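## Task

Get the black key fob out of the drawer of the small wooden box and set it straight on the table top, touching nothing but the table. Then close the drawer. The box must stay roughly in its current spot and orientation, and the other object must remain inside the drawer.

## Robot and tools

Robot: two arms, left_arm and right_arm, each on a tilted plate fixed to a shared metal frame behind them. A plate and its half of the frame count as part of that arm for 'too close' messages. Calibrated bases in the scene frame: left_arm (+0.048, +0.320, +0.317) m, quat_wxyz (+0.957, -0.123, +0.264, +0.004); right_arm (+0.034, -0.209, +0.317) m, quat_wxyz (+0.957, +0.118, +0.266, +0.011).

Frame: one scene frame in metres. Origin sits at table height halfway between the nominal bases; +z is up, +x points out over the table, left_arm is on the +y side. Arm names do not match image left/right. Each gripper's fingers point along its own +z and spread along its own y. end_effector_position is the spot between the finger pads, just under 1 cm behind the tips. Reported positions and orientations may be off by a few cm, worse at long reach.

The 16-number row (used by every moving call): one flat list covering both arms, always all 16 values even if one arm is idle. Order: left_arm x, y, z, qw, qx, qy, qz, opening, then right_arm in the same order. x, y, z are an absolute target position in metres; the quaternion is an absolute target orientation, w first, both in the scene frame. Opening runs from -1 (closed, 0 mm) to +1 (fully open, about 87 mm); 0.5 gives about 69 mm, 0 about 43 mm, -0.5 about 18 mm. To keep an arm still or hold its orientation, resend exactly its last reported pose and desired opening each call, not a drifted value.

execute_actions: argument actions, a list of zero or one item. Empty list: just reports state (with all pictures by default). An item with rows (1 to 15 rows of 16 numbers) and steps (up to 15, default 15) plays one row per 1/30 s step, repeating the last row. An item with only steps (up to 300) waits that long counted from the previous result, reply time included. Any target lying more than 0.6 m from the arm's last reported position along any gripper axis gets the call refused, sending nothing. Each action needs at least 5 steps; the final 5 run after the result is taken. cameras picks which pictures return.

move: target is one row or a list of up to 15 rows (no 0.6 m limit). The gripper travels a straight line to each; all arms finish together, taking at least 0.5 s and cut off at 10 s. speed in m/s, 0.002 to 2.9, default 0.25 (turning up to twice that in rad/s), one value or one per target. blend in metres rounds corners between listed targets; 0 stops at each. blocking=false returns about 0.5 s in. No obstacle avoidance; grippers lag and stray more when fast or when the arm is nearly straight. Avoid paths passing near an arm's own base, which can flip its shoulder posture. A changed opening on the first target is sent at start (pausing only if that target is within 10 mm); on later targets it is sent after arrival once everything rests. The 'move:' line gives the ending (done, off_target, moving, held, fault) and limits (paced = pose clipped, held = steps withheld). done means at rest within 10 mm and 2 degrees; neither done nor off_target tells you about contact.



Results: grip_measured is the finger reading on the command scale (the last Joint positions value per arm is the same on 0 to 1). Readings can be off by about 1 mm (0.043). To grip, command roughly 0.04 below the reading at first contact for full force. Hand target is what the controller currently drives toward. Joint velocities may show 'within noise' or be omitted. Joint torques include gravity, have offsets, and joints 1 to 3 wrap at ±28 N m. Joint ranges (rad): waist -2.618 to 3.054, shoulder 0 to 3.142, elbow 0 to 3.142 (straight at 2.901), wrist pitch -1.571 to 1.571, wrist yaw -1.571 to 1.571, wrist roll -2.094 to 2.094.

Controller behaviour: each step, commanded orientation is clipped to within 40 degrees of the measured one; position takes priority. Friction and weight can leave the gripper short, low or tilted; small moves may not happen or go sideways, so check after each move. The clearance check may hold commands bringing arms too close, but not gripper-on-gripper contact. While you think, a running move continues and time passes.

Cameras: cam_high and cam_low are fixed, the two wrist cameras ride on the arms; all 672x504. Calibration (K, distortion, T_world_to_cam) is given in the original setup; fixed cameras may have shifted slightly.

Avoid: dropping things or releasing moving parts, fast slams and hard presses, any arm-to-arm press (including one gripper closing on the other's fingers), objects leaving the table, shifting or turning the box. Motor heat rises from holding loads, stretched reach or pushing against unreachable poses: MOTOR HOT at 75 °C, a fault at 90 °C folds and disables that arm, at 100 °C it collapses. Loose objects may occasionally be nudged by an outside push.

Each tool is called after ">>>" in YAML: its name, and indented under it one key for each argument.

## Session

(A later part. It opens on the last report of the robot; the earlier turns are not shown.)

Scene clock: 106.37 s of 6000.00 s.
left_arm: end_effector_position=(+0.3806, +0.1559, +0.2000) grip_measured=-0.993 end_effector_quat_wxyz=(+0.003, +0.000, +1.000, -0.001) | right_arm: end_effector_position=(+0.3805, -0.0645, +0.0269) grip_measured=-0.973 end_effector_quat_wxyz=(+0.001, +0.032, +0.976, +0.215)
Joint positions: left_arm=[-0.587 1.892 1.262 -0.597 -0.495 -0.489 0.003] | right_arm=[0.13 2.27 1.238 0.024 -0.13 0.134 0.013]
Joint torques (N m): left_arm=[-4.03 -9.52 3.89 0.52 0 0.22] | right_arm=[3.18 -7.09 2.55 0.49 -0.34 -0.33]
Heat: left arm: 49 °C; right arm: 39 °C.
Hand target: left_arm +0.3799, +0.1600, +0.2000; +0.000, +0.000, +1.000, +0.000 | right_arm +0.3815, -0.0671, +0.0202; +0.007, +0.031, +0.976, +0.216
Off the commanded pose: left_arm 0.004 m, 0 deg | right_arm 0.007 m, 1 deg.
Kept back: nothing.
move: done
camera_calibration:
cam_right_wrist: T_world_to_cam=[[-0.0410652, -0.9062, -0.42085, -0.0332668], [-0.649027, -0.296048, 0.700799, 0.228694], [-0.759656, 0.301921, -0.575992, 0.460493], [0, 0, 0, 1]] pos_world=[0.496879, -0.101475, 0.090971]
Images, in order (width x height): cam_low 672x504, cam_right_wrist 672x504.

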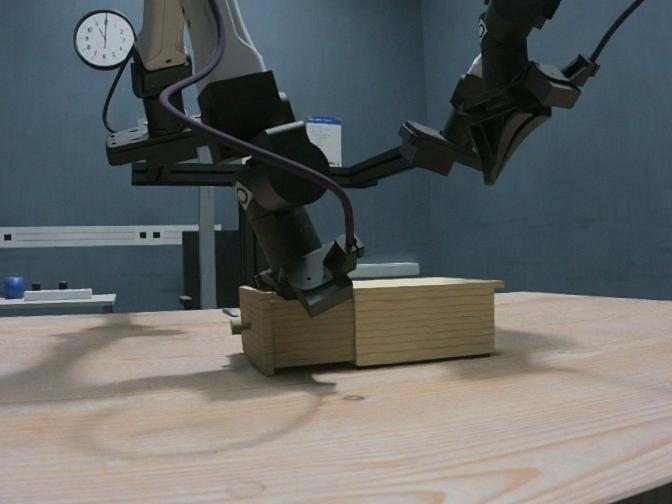

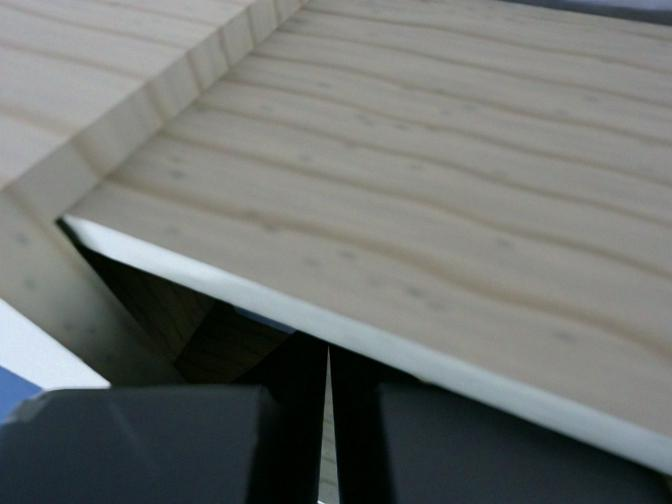

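>>> move:
  target:
    - [0.38,0.16,0.20,0,0,1,0,-1,0.379,-0.094,0.030,0.0023,0.0322,0.9970,0.0697,-1]
    - [0.38,0.16,0.20,0,0,1,0,-1,0.377,-0.117,0.050,-0.0028,0.0322,0.9957,-0.0871,-1]
    - [0.38,0.16,0.20,0,0,1,0,-1,0.40,-0.117,0.15,0,0.0323,0.9995,0,-1]
    - [0.38,0.16,0.20,0,0,1,0,-1,0.4905,-0.078,0.16,0.0298,0.7289,0.6833,-0.0318,0.14]
  speed: [0.08,0.1,0.2,0.4]
  blend: [0.008,0.02,0.03,0]
  cameras: ["cam_right_wrist","cam_low","cam_high"]

Scene clock: 115.83 s of 6000.00 s.
left_arm: end_effector_position=(+0.3806, +0.1559, +0.2000) grip_measured=-0.993 end_effector_quat_wxyz=(+0.003, +0.000, +1.000, -0.001) | right_arm: end_effector_position=(+0.4897, -0.0830, +0.1622) grip_measured=+0.140 end_effector_quat_wxyz=(+0.026, +0.731, +0.681, -0.026)
Joint positions: left_arm=[-0.587 1.892 1.262 -0.597 -0.495 -0.489 0.003] | right_arm=[0.301 1.987 1.514 -0.658 0.451 1.884 0.57]
Joint torques (N m): left_arm=[-4.03 -9.51 3.88 0.52 0.02 0.21] | right_arm=[6.22 -7.49 7.51 -0.08 0.28 0.01]
Heat: left arm: 50 °C; right arm: 39 °C.
Hand target: left_arm +0.3799, +0.1600, +0.2000; +0.000, +0.000, +1.000, +0.000 | right_arm +0.4905, -0.0781, +0.1601; +0.030, +0.729, +0.683, -0.031
Off the commanded pose: left_arm 0.004 m, 0 deg | right_arm 0.006 m, 1 deg.
Kept back: nothing.
move: done
camera_calibration:
cam_right_wrist: T_world_to_cam=[[-0.998735, 0.0502451, -0.00198296, 0.491815], [0.0333932, 0.692217, 0.720917, -0.0561597], [0.0375952, 0.719939, -0.693019, 0.290241], [0, 0, 0, 1]] pos_world=[0.482157, -0.194792, 0.242604]
Images, in order (width x height): cam_high 672x504, cam_low 672x504, cam_right_wrist 672x504.

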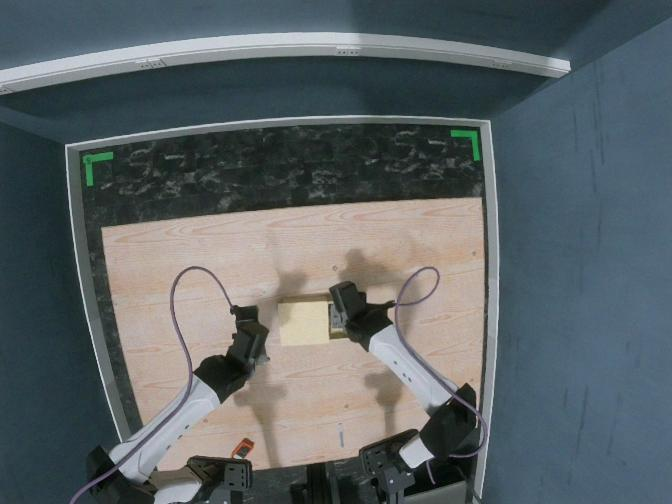

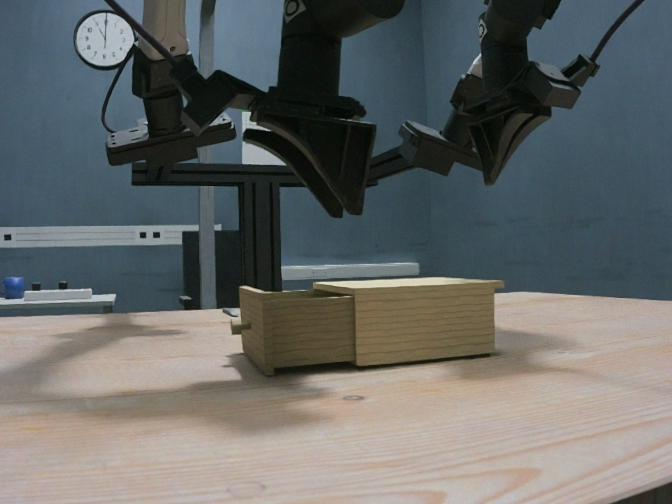

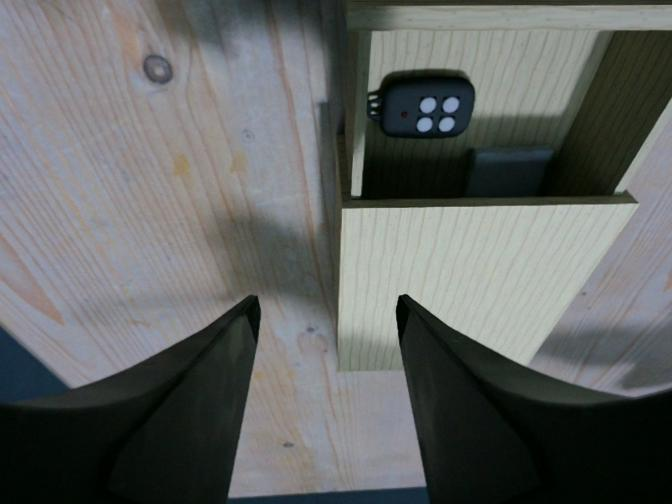

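>>> zoom_image:
  camera: "cam_right_wrist"
  region: [320, 0, 660, 255]

Scaled by 1.482 from the camera's 672x504 image, which has a finer 960x720 frame.

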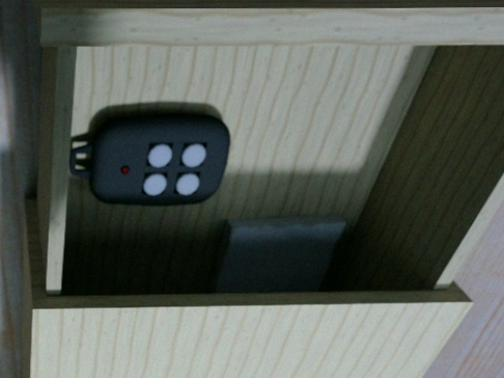

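>>> zoom_image:
  camera: "cam_right_wrist"
  region: [340, 40, 490, 160]

Scaled by 3.360 from the camera's 672x504 image, which has a finer 960x720 frame.

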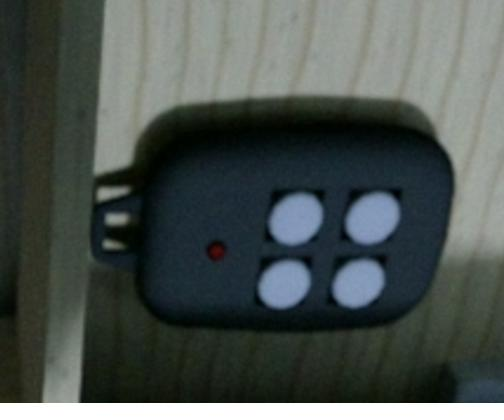

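>>> move:
  target: [0.38,0.16,0.20,0,0,1,0,-1,0.498,-0.0725,0.10,0.0298,0.7289,0.6833,-0.0318,0.14]
  speed: 0.15
  cameras: ["cam_right_wrist"]

Scene clock: 120.53 s of 6000.00 s.
left_arm: end_effector_position=(+0.3806, +0.1559, +0.2000) grip_measured=-0.993 end_effector_quat_wxyz=(+0.003, +0.000, +1.000, -0.001) | right_arm: end_effector_position=(+0.4916, -0.0705, +0.1052) grip_measured=+0.140 end_effector_quat_wxyz=(+0.026, +0.727, +0.685, -0.035)
Joint positions: left_arm=[-0.587 1.892 1.262 -0.597 -0.495 -0.489 0.003] | right_arm=[0.281 2.163 1.586 -0.562 0.452 1.859 0.57]
Joint torques (N m): left_arm=[-3.99 -9.51 3.84 0.51 0.02 0.23] | right_arm=[4.19 -8.17 6.63 0.16 0.1 -0.24]
Heat: left arm: 50 °C; right arm: 39 °C.
Hand target: left_arm +0.3799, +0.1600, +0.2000; +0.000, +0.000, +1.000, +0.000 | right_arm +0.4978, -0.0726, +0.1001; +0.030, +0.729, +0.683, -0.032
Off the commanded pose: left_arm 0.004 m, 0 deg | right_arm 0.008 m, 1 deg.
Kept back: nothing.
move: done
camera_calibration:
cam_right_wrist: T_world_to_cam=[[-0.999175, 0.0390588, 0.0111378, 0.490989], [0.0353493, 0.701235, 0.712054, -0.023099], [0.0200018, 0.71186, -0.702037, 0.250634], [0, 0, 0, 1]] pos_world=[0.486387, -0.181396, 0.186933]
Images, in order (width x height): cam_right_wrist 672x504.

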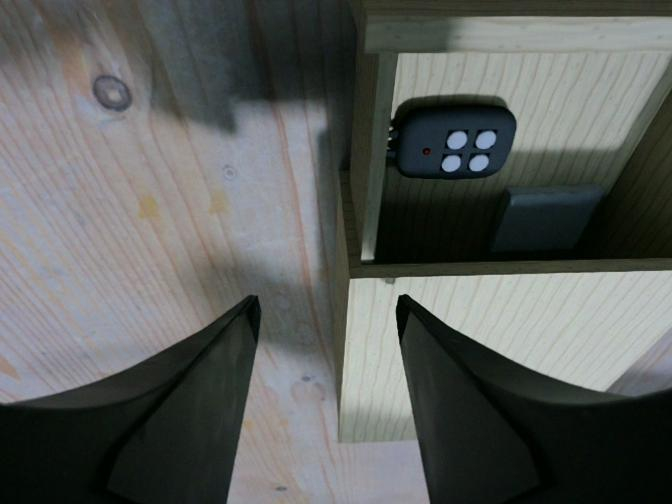

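>>> zoom_image:
  camera: "cam_right_wrist"
  region: [350, 60, 530, 280]

Scaled by 2.291 from the camera's 672x504 image, which has a finer 960x720 frame.

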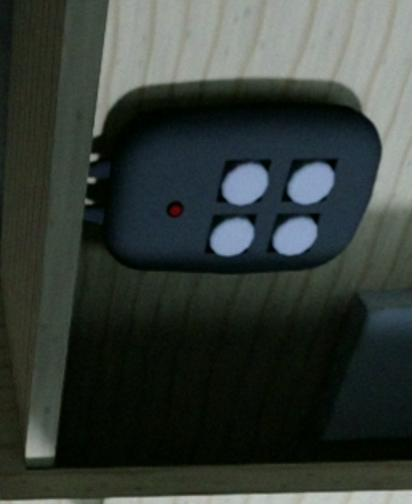

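>>> move:
  target: [0.38,0.16,0.20,0,0,1,0,-1,0.499,-0.0790,0.084,0.0298,0.7289,0.6833,-0.0318,0.14]
  speed: 0.1
  cameras: ["cam_right_wrist"]

Scene clock: 122.67 s of 6000.00 s.
left_arm: end_effector_position=(+0.3806, +0.1559, +0.2000) grip_measured=-0.993 end_effector_quat_wxyz=(+0.003, +0.000, +1.000, -0.001) | right_arm: end_effector_position=(+0.4939, -0.0754, +0.0945) grip_measured=+0.140 end_effector_quat_wxyz=(+0.025, +0.726, +0.686, -0.033)
Joint positions: left_arm=[-0.587 1.892 1.262 -0.597 -0.495 -0.489 0.003] | right_arm=[0.259 2.185 1.592 -0.532 0.438 1.832 0.57]
Joint torques (N m): left_arm=[-3.99 -9.48 3.88 0.52 0.02 0.22] | right_arm=[3.64 -7.53 6.53 0.24 0.09 -0.23]
Heat: left arm: 50 °C; right arm: 39 °C.
Hand target: left_arm +0.3799, +0.1600, +0.2000; +0.000, +0.000, +1.000, +0.000 | right_arm +0.4988, -0.0792, +0.0844; +0.030, +0.729, +0.683, -0.032
Off the commanded pose: left_arm 0.004 m, 0 deg | right_arm 0.012 m, 1 deg.
Kept back: nothing.
move: off_target (right_arm)
camera_calibration:
cam_right_wrist: T_world_to_cam=[[-0.999322, 0.0357023, 0.00896278, 0.493636], [0.0313527, 0.697972, 0.715439, -0.0107717], [0.019287, 0.715235, -0.698618, 0.246879], [0, 0, 0, 1]] pos_world=[0.488878, -0.186682, 0.175756]
Images, in order (width x height): cam_right_wrist 672x504.

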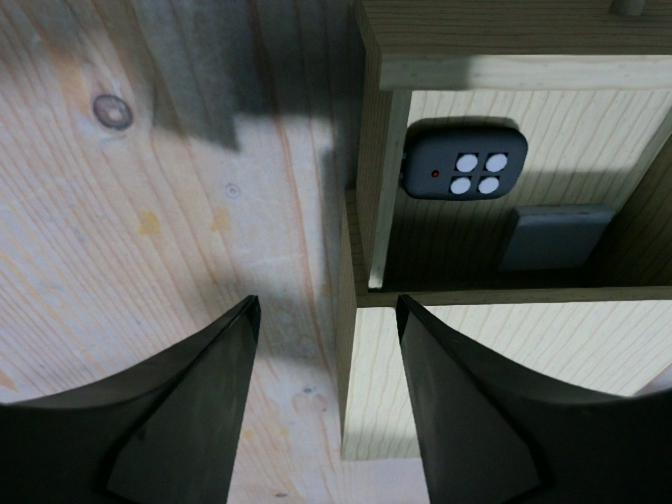

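>>> move:
  target: [0.38,0.16,0.20,0,0,1,0,-1,0.499,-0.0805,0.058,0.0298,0.7289,0.6833,-0.0318,0.14]
  speed: 0.08
  cameras: ["cam_right_wrist","cam_low"]

Scene clock: 124.00 s of 6000.00 s.
left_arm: end_effector_position=(+0.3806, +0.1559, +0.2000) grip_measured=-0.993 end_effector_quat_wxyz=(+0.003, +0.000, +1.000, -0.001) | right_arm: end_effector_position=(+0.4941, -0.0745, +0.0914) grip_measured=+0.140 end_effector_quat_wxyz=(+0.013, +0.714, +0.700, -0.031)
Joint positions: left_arm=[-0.587 1.892 1.262 -0.597 -0.495 -0.489 0.003] | right_arm=[0.249 2.202 1.619 -0.547 0.412 1.79 0.57]
Joint torques (N m): left_arm=[-3.96 -9.55 3.9 0.52 0.01 0.22] | right_arm=[2.41 -4.25 4.96 0.92 0.3 0.03]
Heat: left arm: 50 °C; right arm: 39 °C.
Hand target: left_arm +0.3799, +0.1600, +0.2000; +0.000, +0.000, +1.000, +0.000 | right_arm +0.4964, -0.0817, +0.0609; +0.029, +0.729, +0.683, -0.033
Off the commanded pose: left_arm 0.004 m, 0 deg | right_arm 0.034 m, 3 deg.
Kept back: nothing.
move: off_target (right_arm)
camera_calibration:
cam_right_wrist: T_world_to_cam=[[-0.999698, 0.000352202, 0.0245809, 0.489936], [0.0181687, 0.68415, 0.729115, -0.00495886], [-0.0165602, 0.729341, -0.68395, 0.261486], [0, 0, 0, 1]] pos_world=[0.494208, -0.187493, 0.170416]
Images, in order (width x height): cam_low 672x504, cam_right_wrist 672x504.

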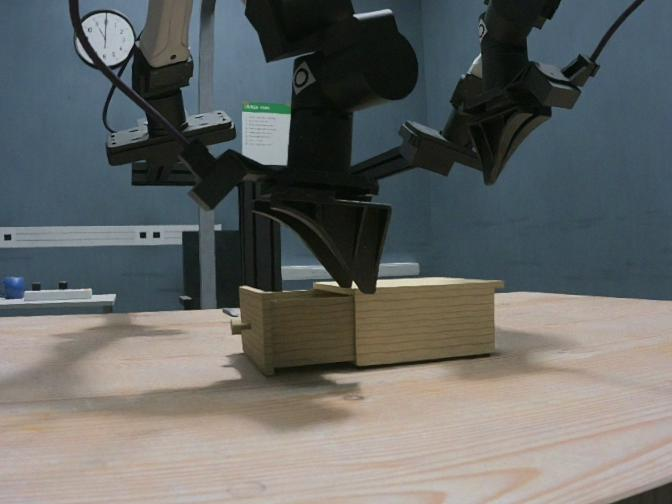

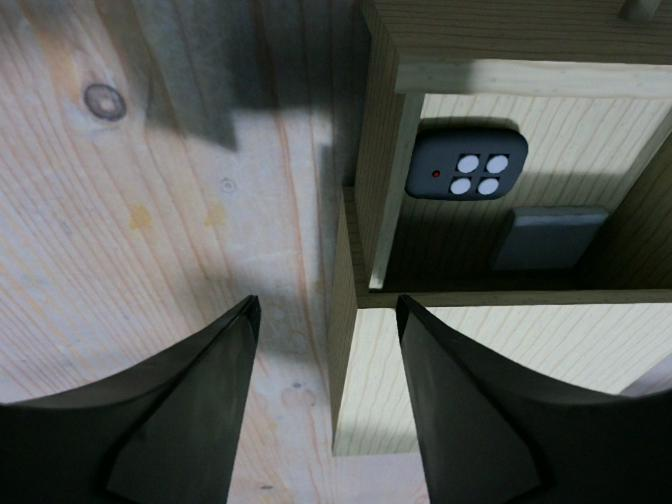

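>>> zoom_image:
  camera: "cam_right_wrist"
  region: [330, 230, 480, 350]

>>> zoom_image:
  camera: "cam_low"
  region: [220, 220, 420, 380]

Scaled by 3.360 from the camera's 672x504 image, which has a finer 960x720 frame.

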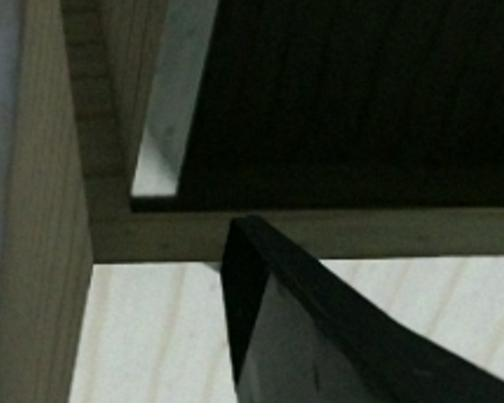

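Scaled by 2.520 from the camera's 672x504 image, which has a finer 960x720 frame.

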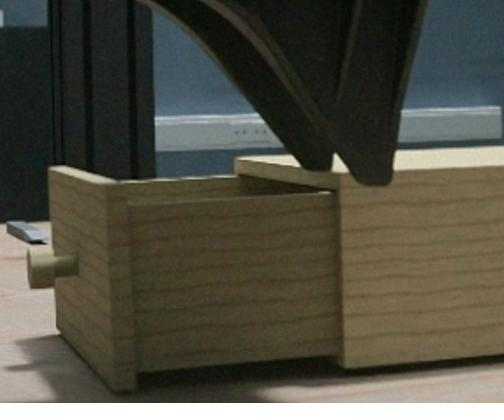

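>>> zoom_image:
  camera: "cam_low"
  region: [230, 180, 400, 310]

Scaled by 2.965 from the camera's 672x504 image, which has a finer 960x720 frame.

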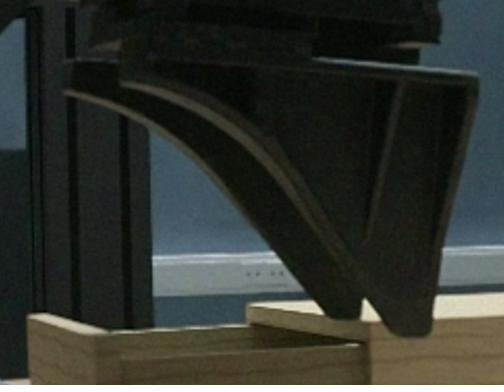

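>>> move:
  target:
    - [0.38,0.16,0.20,0,0,1,0,-1,0.499,-0.0805,0.105,0.0298,0.7289,0.6833,-0.0318,0.14]
    - [0.38,0.16,0.20,0,0,1,0,-1,0.499,-0.0925,0.098,0.0298,0.7289,0.6833,-0.0318,0.14]
  speed: 0.12
  blend: [0.005,0]
  cameras: ["cam_right_wrist","cam_low"]

Scene clock: 127.70 s of 6000.00 s.
left_arm: end_effector_position=(+0.3806, +0.1559, +0.2000) grip_measured=-0.993 end_effector_quat_wxyz=(+0.003, +0.000, +1.000, -0.001) | right_arm: end_effector_position=(+0.4919, -0.0760, +0.0931) grip_measured=+0.140 end_effector_quat_wxyz=(+0.013, +0.722, +0.691, -0.030)
Joint positions: left_arm=[-0.587 1.892 1.262 -0.597 -0.495 -0.489 0.003] | right_arm=[0.248 2.187 1.594 -0.537 0.411 1.812 0.57]
Joint torques (N m): left_arm=[-3.99 -9.5 3.88 0.52 0.02 0.22] | right_arm=[2.99 -12.01 3.12 0.15 0.29 -0.22]
Heat: left arm: 51 °C; right arm: 39 °C.
Hand target: left_arm +0.3799, +0.1600, +0.2000; +0.000, +0.000, +1.000, +0.000 | right_arm +0.4988, -0.0923, +0.0979; +0.030, +0.729, +0.683, -0.032
Off the commanded pose: left_arm 0.004 m, 0 deg | right_arm 0.019 m, 2 deg.
Kept back: nothing.
move: off_target (right_arm)
camera_calibration:
cam_right_wrist: T_world_to_cam=[[-0.99947, 0.0234639, 0.0225674, 0.489598], [0.0325113, 0.683374, 0.729344, -0.0122673], [0.00169128, 0.729691, -0.683775, 0.254794], [0, 0, 0, 1]] pos_world=[0.489306, -0.189026, 0.17212]
Images, in order (width x height): cam_low 672x504, cam_right_wrist 672x504.

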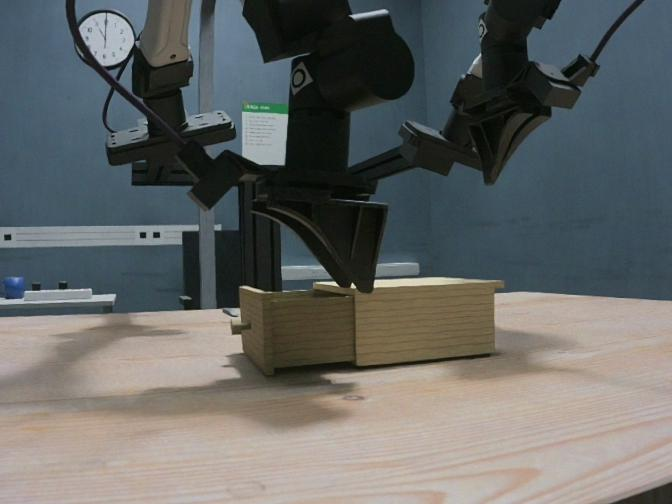

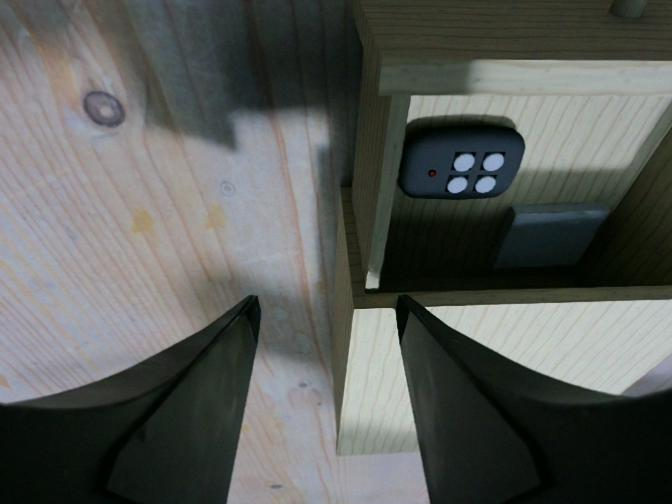

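>>> move:
  target: [0.38,0.16,0.20,0,0,1,0,-1,0.499,-0.0945,0.118,0.0298,0.7289,0.6833,-0.0318,0.14]
  speed: 0.12
  cameras: ["cam_right_wrist"]

Scene clock: 128.77 s of 6000.00 s.
left_arm: end_effector_position=(+0.3806, +0.1559, +0.2000) grip_measured=-0.993 end_effector_quat_wxyz=(+0.003, +0.000, +1.000, -0.001) | right_arm: end_effector_position=(+0.4875, -0.0827, +0.1015) grip_measured=+0.140 end_effector_quat_wxyz=(+0.014, +0.721, +0.692, -0.037)
Joint positions: left_arm=[-0.587 1.892 1.262 -0.597 -0.495 -0.489 0.003] | right_arm=[0.246 2.152 1.567 -0.556 0.419 1.812 0.57]
Joint torques (N m): left_arm=[-4.01 -9.48 3.88 0.51 0.03 0.22] | right_arm=[4.16 -13.49 4.05 -0.11 0.28 -0.08]
Heat: left arm: 51 °C; right arm: 39 °C.
Hand target: left_arm +0.3799, +0.1600, +0.2000; +0.000, +0.000, +1.000, +0.000 | right_arm +0.4987, -0.0942, +0.1174; +0.030, +0.729, +0.683, -0.032
Off the commanded pose: left_arm 0.004 m, 0 deg | right_arm 0.023 m, 2 deg.
Kept back: nothing.
move: off_target (right_arm)
camera_calibration:
cam_right_wrist: T_world_to_cam=[[-0.999281, 0.0215597, 0.0311936, 0.483968], [0.0374429, 0.690998, 0.721886, -0.0146258], [-0.00599111, 0.722535, -0.691309, 0.269349], [0, 0, 0, 1]] pos_world=[0.485781, -0.194941, 0.181664]
Images, in order (width x height): cam_right_wrist 672x504.

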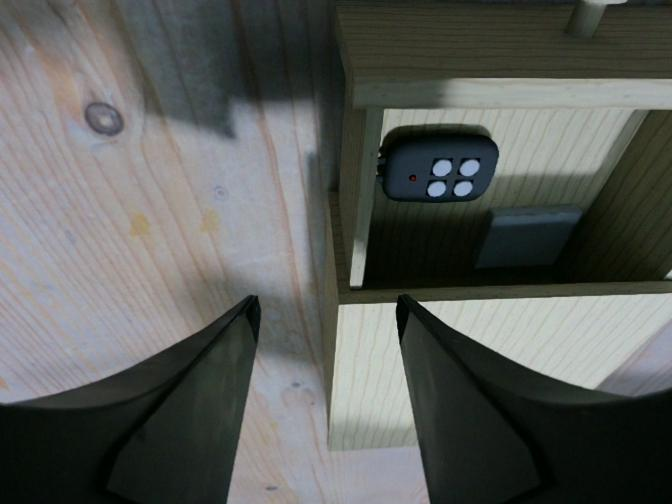

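>>> move:
  target:
    - [0.38,0.16,0.20,0,0,1,0,-1,0.497,-0.094,0.15,0.0298,0.7289,0.6833,-0.0318,0.14]
    - [0.38,0.16,0.20,0,0,1,0,-1,0.4985,-0.091,0.10,0.0298,0.7289,0.6833,-0.0318,0.14]
  speed: 0.15
  cameras: ["cam_right_wrist"]

Scene clock: 130.30 s of 6000.00 s.
left_arm: end_effector_position=(+0.3806, +0.1559, +0.2000) grip_measured=-0.993 end_effector_quat_wxyz=(+0.003, +0.000, +1.000, -0.001) | right_arm: end_effector_position=(+0.4902, -0.0868, +0.1044) grip_measured=+0.140 end_effector_quat_wxyz=(+0.022, +0.726, +0.686, -0.035)
Joint positions: left_arm=[-0.587 1.892 1.262 -0.597 -0.495 -0.489 0.003] | right_arm=[0.243 2.136 1.553 -0.544 0.429 1.82 0.57]
Joint torques (N m): left_arm=[-3.99 -9.54 3.92 0.52 0.01 0.22] | right_arm=[3.63 -8.38 6.76 0.2 0.15 -0.22]
Heat: left arm: 51 °C; right arm: 39 °C.
Hand target: left_arm +0.3799, +0.1600, +0.2000; +0.000, +0.000, +1.000, +0.000 | right_arm +0.4984, -0.0912, +0.1003; +0.030, +0.729, +0.683, -0.032
Off the commanded pose: left_arm 0.004 m, 0 deg | right_arm 0.010 m, 1 deg.
Kept back: nothing.
move: done
camera_calibration:
cam_right_wrist: T_world_to_cam=[[-0.999203, 0.036254, 0.0167176, 0.489462], [0.0372706, 0.697017, 0.716086, -0.012839], [0.0143085, 0.716138, -0.697812, 0.264452], [0, 0, 0, 1]] pos_world=[0.485766, -0.19818, 0.185549]
Images, in order (width x height): cam_right_wrist 672x504.

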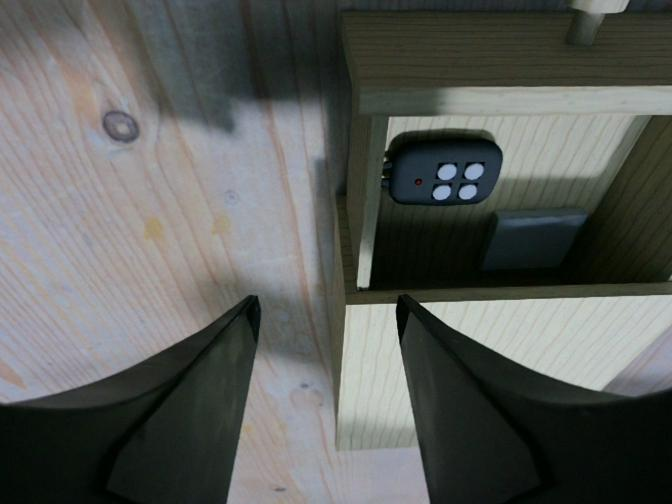

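>>> move:
  target: [0.38,0.16,0.20,0,0,1,0,-1,0.503,-0.0905,0.085,0.0298,0.7289,0.6833,-0.0318,0.14]
  speed: 0.1
  cameras: ["cam_right_wrist"]

Scene clock: 131.60 s of 6000.00 s.
left_arm: end_effector_position=(+0.3806, +0.1559, +0.2000) grip_measured=-0.993 end_effector_quat_wxyz=(+0.003, +0.000, +1.000, -0.001) | right_arm: end_effector_position=(+0.4972, -0.0874, +0.0916) grip_measured=+0.140 end_effector_quat_wxyz=(+0.025, +0.727, +0.685, -0.034)
Joint positions: left_arm=[-0.587 1.892 1.262 -0.597 -0.495 -0.489 0.003] | right_arm=[0.231 2.182 1.593 -0.527 0.429 1.808 0.57]
Joint torques (N m): left_arm=[-3.96 -9.51 3.86 0.52 0.02 0.22] | right_arm=[3.79 -8.24 6.42 0.15 0.08 -0.22]
Heat: left arm: 51 °C; right arm: 39 °C.
Hand target: left_arm +0.3799, +0.1600, +0.2000; +0.000, +0.000, +1.000, +0.000 | right_arm +0.5028, -0.0906, +0.0853; +0.030, +0.729, +0.683, -0.032
Off the commanded pose: left_arm 0.004 m, 0 deg | right_arm 0.009 m, 1 deg.
Kept back: nothing.
move: done
camera_calibration:
cam_right_wrist: T_world_to_cam=[[-0.99922, 0.038414, 0.00917174, 0.49754], [0.0334505, 0.699722, 0.713632, -0.00119879], [0.0209958, 0.713382, -0.700461, 0.252624], [0, 0, 0, 1]] pos_world=[0.491888, -0.198491, 0.173245]
Images, in order (width x height): cam_right_wrist 672x504.

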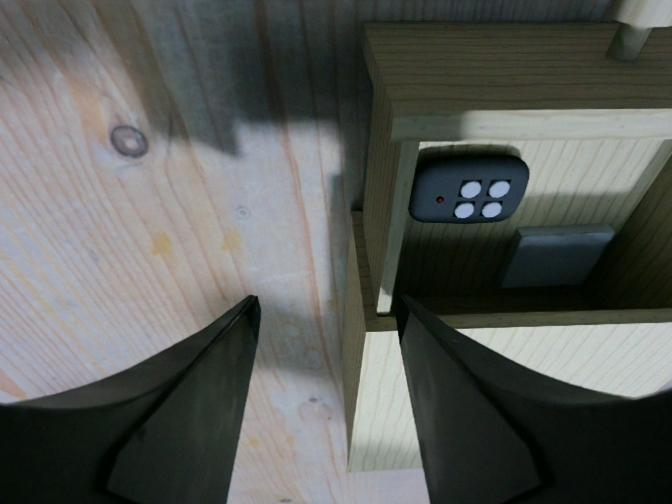

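>>> move:
  target: [0.38,0.16,0.20,0,0,1,0,-1,0.4990,-0.0903,0.080,0.0298,0.7289,0.6833,-0.0318,0.14]
  speed: 0.1
  cameras: ["cam_right_wrist"]

Scene clock: 132.60 s of 6000.00 s.
left_arm: end_effector_position=(+0.3806, +0.1559, +0.2000) grip_measured=-0.993 end_effector_quat_wxyz=(+0.003, +0.000, +1.000, -0.001) | right_arm: end_effector_position=(+0.5027, -0.0865, +0.0917) grip_measured=+0.140 end_effector_quat_wxyz=(+0.031, +0.729, +0.683, -0.025)
Joint positions: left_arm=[-0.587 1.892 1.262 -0.597 -0.495 -0.489 0.003] | right_arm=[0.231 2.182 1.593 -0.504 0.429 1.806 0.57]
Joint torques (N m): left_arm=[-4.01 -9.51 3.92 0.53 0.02 0.22] | right_arm=[3.62 -7.86 4.72 0.23 0.1 -0.25]
Heat: left arm: 51 °C; right arm: 39 °C.
Hand target: left_arm +0.3799, +0.1600, +0.2000; +0.000, +0.000, +1.000, +0.000 | right_arm +0.4987, -0.0904, +0.0804; +0.030, +0.729, +0.683, -0.032
Off the commanded pose: left_arm 0.004 m, 0 deg | right_arm 0.013 m, 1 deg.
Kept back: nothing.
move: off_target (right_arm)
camera_calibration:
cam_right_wrist: T_world_to_cam=[[-0.998941, 0.0445893, -0.011336, 0.505305], [0.0229812, 0.697047, 0.716657, 0.00266206], [0.039857, 0.715637, -0.697334, 0.242312], [0, 0, 0, 1]] pos_world=[0.495051, -0.197794, 0.172793]
Images, in order (width x height): cam_right_wrist 672x504.

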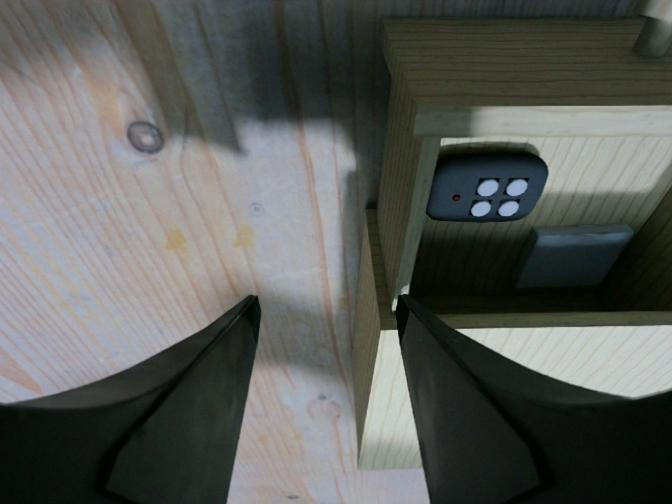

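>>> move:
  target:
    - [0.38,0.16,0.20,0,0,1,0,-1,0.497,-0.090,0.145,0.0298,0.7289,0.6833,-0.0318,0.14]
    - [0.38,0.16,0.20,0,0,1,0,-1,0.5005,-0.0902,0.082,0.0298,0.7289,0.6833,-0.0318,0.14]
  speed: 0.15
  cameras: ["cam_right_wrist"]

Scene clock: 134.53 s of 6000.00 s.
left_arm: end_effector_position=(+0.3806, +0.1559, +0.2000) grip_measured=-0.993 end_effector_quat_wxyz=(+0.003, +0.000, +1.000, -0.001) | right_arm: end_effector_position=(+0.4936, -0.0884, +0.0861) grip_measured=+0.140 end_effector_quat_wxyz=(+0.025, +0.727, +0.685, -0.037)
Joint positions: left_arm=[-0.587 1.892 1.262 -0.597 -0.495 -0.489 0.003] | right_arm=[0.227 2.191 1.584 -0.512 0.429 1.807 0.57]
Joint torques (N m): left_arm=[-3.93 -9.51 3.9 0.52 0.01 0.22] | right_arm=[4.08 -8.57 6.45 0.13 0.13 -0.24]
Heat: left arm: 51 °C; right arm: 40 °C.
Hand target: left_arm +0.3799, +0.1600, +0.2000; +0.000, +0.000, +1.000, +0.000 | right_arm +0.5003, -0.0903, +0.0821; +0.030, +0.729, +0.683, -0.032
Off the commanded pose: left_arm 0.004 m, 0 deg | right_arm 0.008 m, 1 deg.
Kept back: nothing.
move: done
camera_calibration:
cam_right_wrist: T_world_to_cam=[[-0.999115, 0.0397023, 0.0138592, 0.493732], [0.037759, 0.701932, 0.711243, 0.00186897], [0.0185097, 0.711137, -0.70281, 0.250704], [0, 0, 0, 1]] pos_world=[0.488584, -0.199199, 0.168025]
Images, in order (width x height): cam_right_wrist 672x504.

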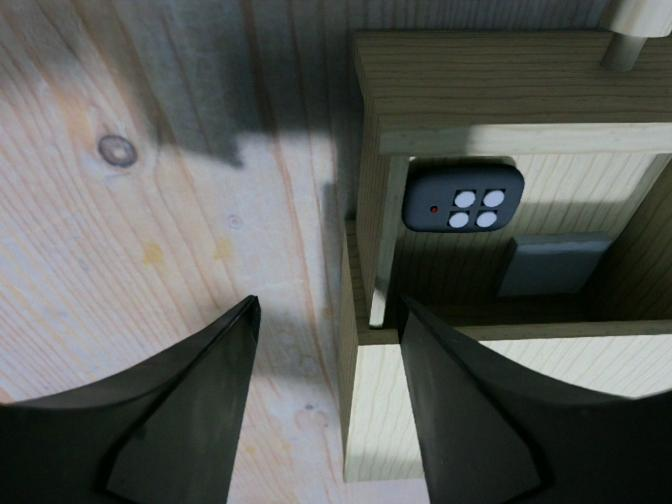

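>>> move:
  target: [0.38,0.16,0.20,0,0,1,0,-1,0.5005,-0.0900,0.027,0.0298,0.7289,0.6833,-0.0318,0.14]
  speed: 0.08
  cameras: ["cam_right_wrist","cam_low"]

Scene clock: 136.10 s of 6000.00 s.
left_arm: end_effector_position=(+0.3806, +0.1559, +0.2000) grip_measured=-0.993 end_effector_quat_wxyz=(+0.003, +0.000, +1.000, -0.001) | right_arm: end_effector_position=(+0.4963, -0.0866, +0.0342) grip_measured=+0.140 end_effector_quat_wxyz=(+0.026, +0.727, +0.685, -0.034)
Joint positions: left_arm=[-0.587 1.892 1.262 -0.597 -0.495 -0.489 0.003] | right_arm=[0.191 2.344 1.662 -0.416 0.412 1.77 0.57]
Joint torques (N m): left_arm=[-4.01 -9.51 3.89 0.52 0.01 0.21] | right_arm=[4.03 -8.28 6.08 0.21 0.11 -0.25]
Heat: left arm: 51 °C; right arm: 40 °C.
Hand target: left_arm +0.3799, +0.1600, +0.2000; +0.000, +0.000, +1.000, +0.000 | right_arm +0.5002, -0.0902, +0.0271; +0.030, +0.729, +0.683, -0.032
Off the commanded pose: left_arm 0.004 m, 0 deg | right_arm 0.009 m, 1 deg.
Kept back: nothing.
move: done
camera_calibration:
cam_right_wrist: T_world_to_cam=[[-0.999175, 0.0397653, 0.00823129, 0.497295], [0.0337409, 0.700177, 0.713172, 0.0392457], [0.0225962, 0.712861, -0.700941, 0.210897], [0, 0, 0, 1]] pos_world=[0.490795, -0.197594, 0.115744]
Images, in order (width x height): cam_low 672x504, cam_right_wrist 672x504.

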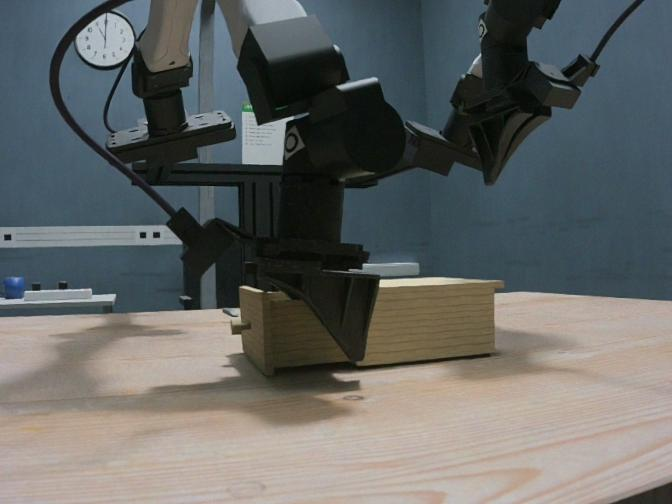

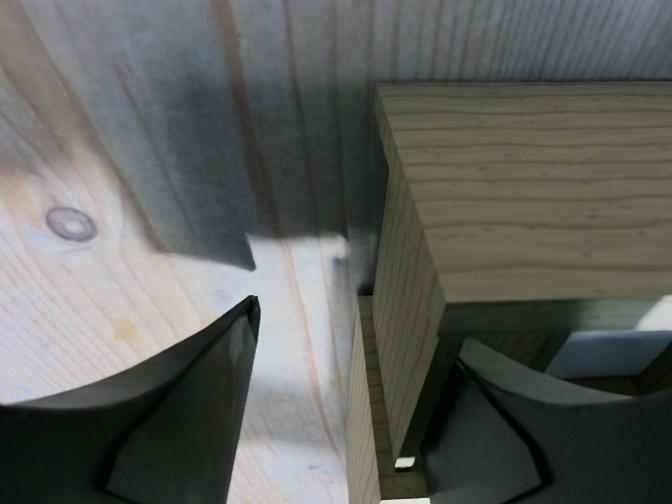

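>>> move:
  target: [0.38,0.16,0.20,0,0,1,0,-1,0.462,-0.0885,0.023,0.0298,0.7289,0.6833,-0.0318,0.14]
  speed: 0.06
  cameras: ["cam_right_wrist","cam_low"]

Scene clock: 137.63 s of 6000.00 s.
left_arm: end_effector_position=(+0.3806, +0.1559, +0.2000) grip_measured=-0.993 end_effector_quat_wxyz=(+0.003, +0.000, +1.000, -0.001) | right_arm: end_effector_position=(+0.4750, -0.0846, +0.0276) grip_measured=+0.140 end_effector_quat_wxyz=(+0.031, +0.732, +0.680, -0.015)
Joint positions: left_arm=[-0.587 1.892 1.262 -0.597 -0.495 -0.489 0.003] | right_arm=[0.191 2.305 1.495 -0.25 0.398 1.77 0.57]
Joint torques (N m): left_arm=[-3.96 -9.5 3.84 0.52 0.01 0.22] | right_arm=[4.71 -9.25 1.14 0.11 0.23 -0.13]
Motor temperatures (°C): left_arm=[28 52 38 29 25 27 23] | right_arm=[26 40 31 30 28 29 29]
Heat: left arm: 52 °C; right arm: 40 °C.
Hand target: left_arm +0.3799, +0.1600, +0.2000; +0.000, +0.000, +1.000, +0.000 | right_arm +0.4622, -0.0886, +0.0231; +0.030, +0.729, +0.683, -0.032
Off the commanded pose: left_arm 0.004 m, 0 deg | right_arm 0.014 m, 2 deg.
Kept back: nothing.
move: off_target (right_arm)
camera_calibration:
cam_right_wrist: T_world_to_cam=[[-0.998319, 0.0523076, -0.0249495, 0.477597], [0.0178371, 0.686948, 0.726488, 0.0493014], [0.0551399, 0.724822, -0.686726, 0.190575], [0, 0, 0, 1]] pos_world=[0.465406, -0.196983, 0.106972]
Images, in order (width x height): cam_low 672x504, cam_right_wrist 672x504.

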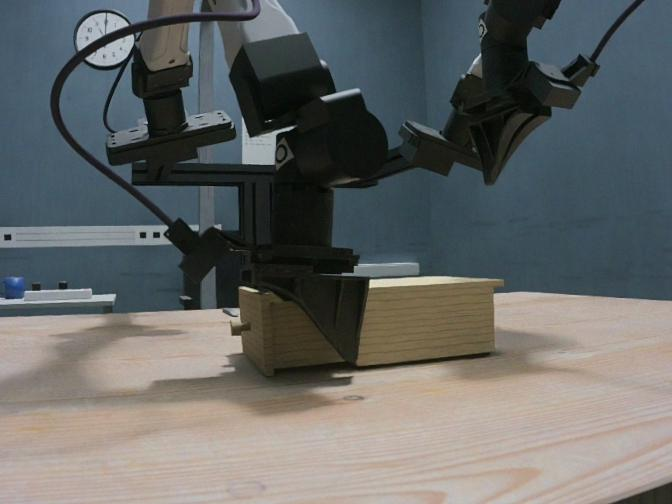

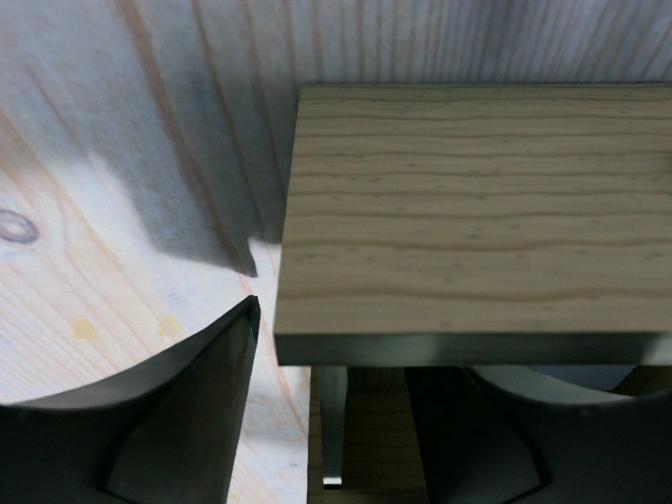

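>>> move:
  target: [0.38,0.16,0.20,0,0,1,0,-1,0.451,-0.0885,0.024,0.0298,0.7289,0.6833,-0.0318,0.14]
  speed: 0.06
  cameras: ["cam_right_wrist","cam_low"]

Scene clock: 138.63 s of 6000.00 s.
left_arm: end_effector_position=(+0.3806, +0.1559, +0.2000) grip_measured=-0.993 end_effector_quat_wxyz=(+0.003, +0.000, +1.000, -0.001) | right_arm: end_effector_position=(+0.4672, -0.0840, +0.0280) grip_measured=+0.140 end_effector_quat_wxyz=(+0.033, +0.734, +0.678, -0.009)
Joint positions: left_arm=[-0.587 1.892 1.262 -0.597 -0.495 -0.489 0.003] | right_arm=[0.194 2.287 1.436 -0.198 0.396 1.773 0.57]
Joint torques (N m): left_arm=[-3.95 -9.54 3.89 0.51 0.01 0.22] | right_arm=[4.77 -9.17 0.92 -0.03 0.32 -0.1]
Heat: left arm: 52 °C; right arm: 40 °C.
Hand target: left_arm +0.3799, +0.1600, +0.2000; +0.000, +0.000, +1.000, +0.000 | right_arm +0.4512, -0.0884, +0.0241; +0.030, +0.729, +0.684, -0.032
Off the commanded pose: left_arm 0.004 m, 0 deg | right_arm 0.017 m, 3 deg.
Kept back: nothing.
move: off_target (right_arm)
camera_calibration:
cam_right_wrist: T_world_to_cam=[[-0.997719, 0.057305, -0.035689, 0.47018], [0.0131095, 0.683044, 0.730259, 0.050508], [0.0662247, 0.728126, -0.682237, 0.185736], [0, 0, 0, 1]] pos_world=[0.456144, -0.196682, 0.106612]
Images, in order (width x height): cam_low 672x504, cam_right_wrist 672x504.

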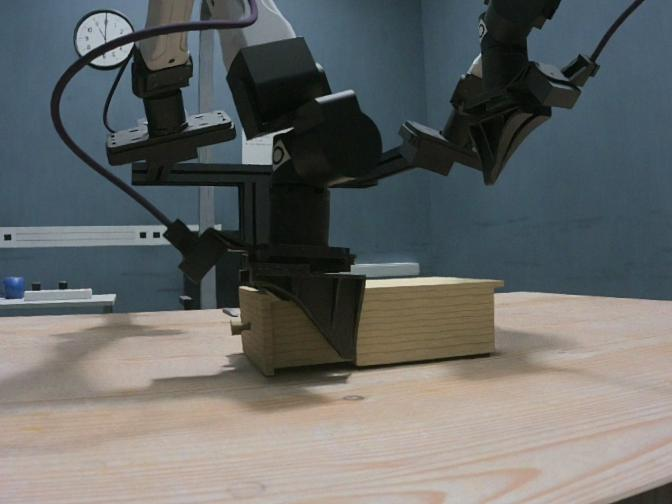

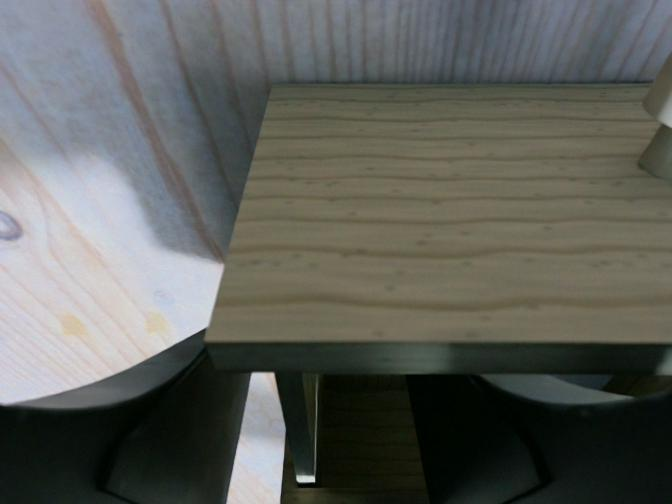

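>>> move:
  target: [0.38,0.16,0.20,0,0,1,0,-1,0.443,-0.0885,0.025,0.0298,0.7289,0.6833,-0.0318,0.14]
  speed: 0.06
  cameras: ["cam_right_wrist","cam_low"]

Scene clock: 139.60 s of 6000.00 s.
left_arm: end_effector_position=(+0.3806, +0.1559, +0.2000) grip_measured=-0.993 end_effector_quat_wxyz=(+0.003, +0.000, +1.000, -0.001) | right_arm: end_effector_position=(+0.4575, -0.0831, +0.0276) grip_measured=+0.140 end_effector_quat_wxyz=(+0.031, +0.734, +0.679, -0.010)
Joint positions: left_arm=[-0.587 1.892 1.262 -0.597 -0.495 -0.489 0.003] | right_arm=[0.197 2.276 1.392 -0.17 0.395 1.776 0.57]
Joint torques (N m): left_arm=[-3.96 -9.52 3.88 0.51 0.02 0.21] | right_arm=[4.62 -9.2 0.87 -0.03 0.33 -0.1]
Heat: left arm: 52 °C; right arm: 40 °C.
Hand target: left_arm +0.3799, +0.1600, +0.2000; +0.000, +0.000, +1.000, +0.000 | right_arm +0.4432, -0.0884, +0.0250; +0.030, +0.729, +0.683, -0.032
Off the commanded pose: left_arm 0.004 m, 0 deg | right_arm 0.016 m, 3 deg.
Kept back: nothing.
move: off_target (right_arm)
camera_calibration:
cam_right_wrist: T_world_to_cam=[[-0.997927, 0.0559012, -0.0318948, 0.460246], [0.0148253, 0.6819, 0.731295, 0.0494129], [0.0626293, 0.729306, -0.681315, 0.187238], [0, 0, 0, 1]] pos_world=[0.446832, -0.195977, 0.106112]
Images, in order (width x height): cam_low 672x504, cam_right_wrist 672x504.

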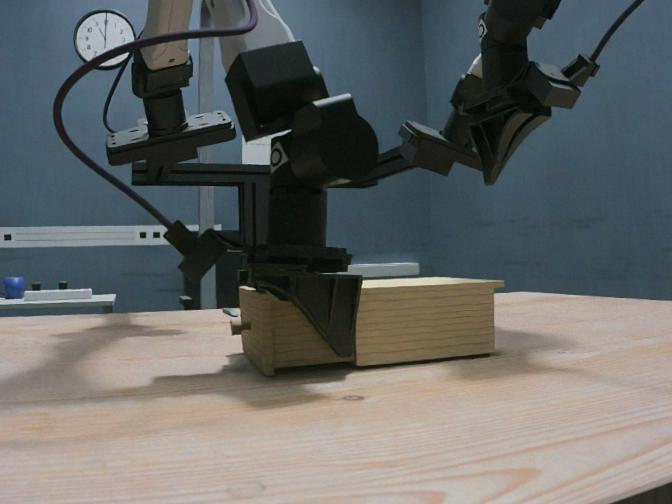

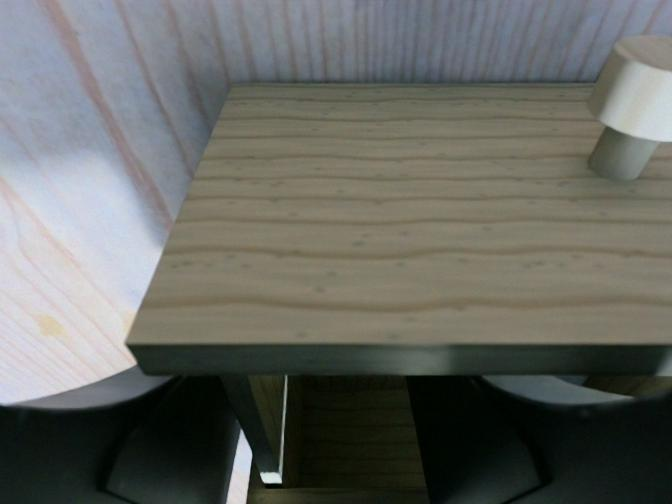

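>>> move:
  target:
    - [0.38,0.16,0.20,0,0,1,0,-1,0.455,-0.089,0.06,0.0298,0.7289,0.6833,-0.0318,0.14]
    - [0.38,0.16,0.20,0,0,1,0,-1,0.462,-0.090,0.14,0.0298,0.7289,0.6833,-0.0318,0.14]
  speed: 0.1
  blend: [0.02,0]
  cameras: ["cam_right_wrist","cam_low"]

Scene clock: 141.67 s of 6000.00 s.
left_arm: end_effector_position=(+0.3806, +0.1559, +0.2000) grip_measured=-0.993 end_effector_quat_wxyz=(+0.003, +0.000, +1.000, -0.001) | right_arm: end_effector_position=(+0.4529, -0.0881, +0.1237) grip_measured=+0.140 end_effector_quat_wxyz=(+0.016, +0.725, +0.687, -0.041)
Joint positions: left_arm=[-0.587 1.892 1.262 -0.597 -0.495 -0.489 0.003] | right_arm=[0.272 2.01 1.357 -0.503 0.438 1.853 0.57]
Joint torques (N m): left_arm=[-4 -9.48 3.85 0.52 0.01 0.23] | right_arm=[5.71 -12.11 4.14 -0.14 0.31 -0.03]
Heat: left arm: 52 °C; right arm: 40 °C.
Hand target: left_arm +0.3799, +0.1600, +0.2000; +0.000, +0.000, +1.000, +0.000 | right_arm +0.4620, -0.0899, +0.1396; +0.030, +0.729, +0.683, -0.032
Off the commanded pose: left_arm 0.004 m, 0 deg | right_arm 0.019 m, 2 deg.
Kept back: nothing.
move: off_target (right_arm); blend cut to 0.0185 m at target 1
camera_calibration:
cam_right_wrist: T_world_to_cam=[[-0.998859, 0.0347161, 0.032804, 0.449619], [0.0477234, 0.69742, 0.715072, -0.0288861], [0.00194637, 0.715822, -0.698281, 0.285009], [0, 0, 0, 1]] pos_world=[0.44993, -0.199479, 0.204922]
Images, in order (width x height): cam_low 672x504, cam_right_wrist 672x504.

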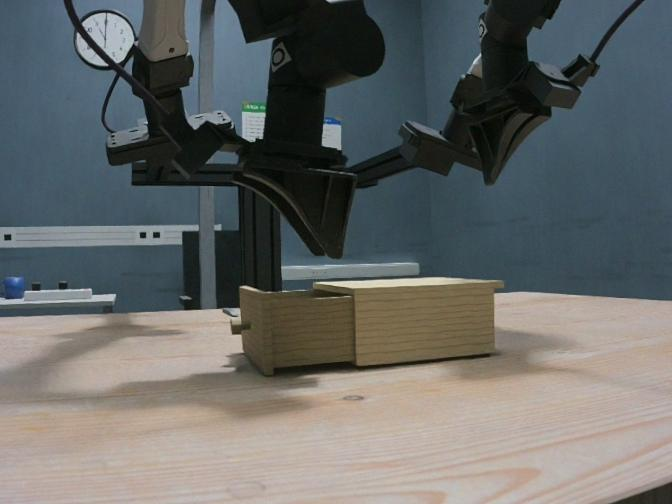

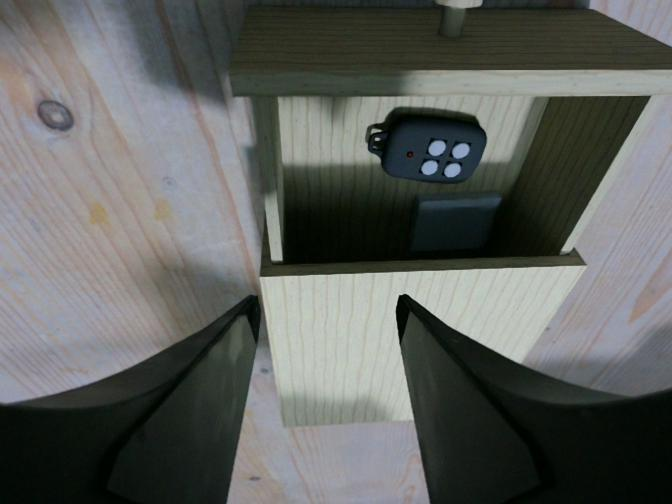

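>>> zoom_image:
  camera: "cam_right_wrist"
  region: [350, 85, 520, 205]

>>> zoom_image:
  camera: "cam_right_wrist"
  region: [210, 60, 660, 340]

Scaled by 2.965 from the camera's 672x504 image, which has a finer 960x720 frame.

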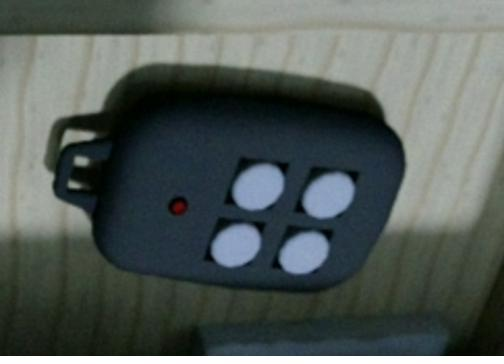

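Scaled by 1.120 from the camera's 672x504 image, which has a finer 960x720 frame.

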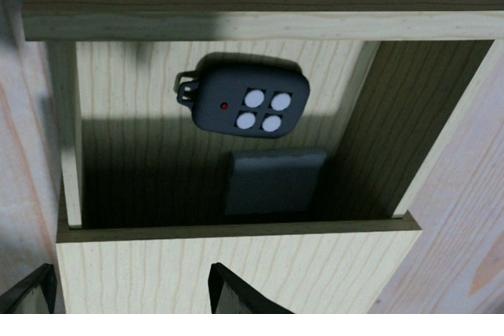

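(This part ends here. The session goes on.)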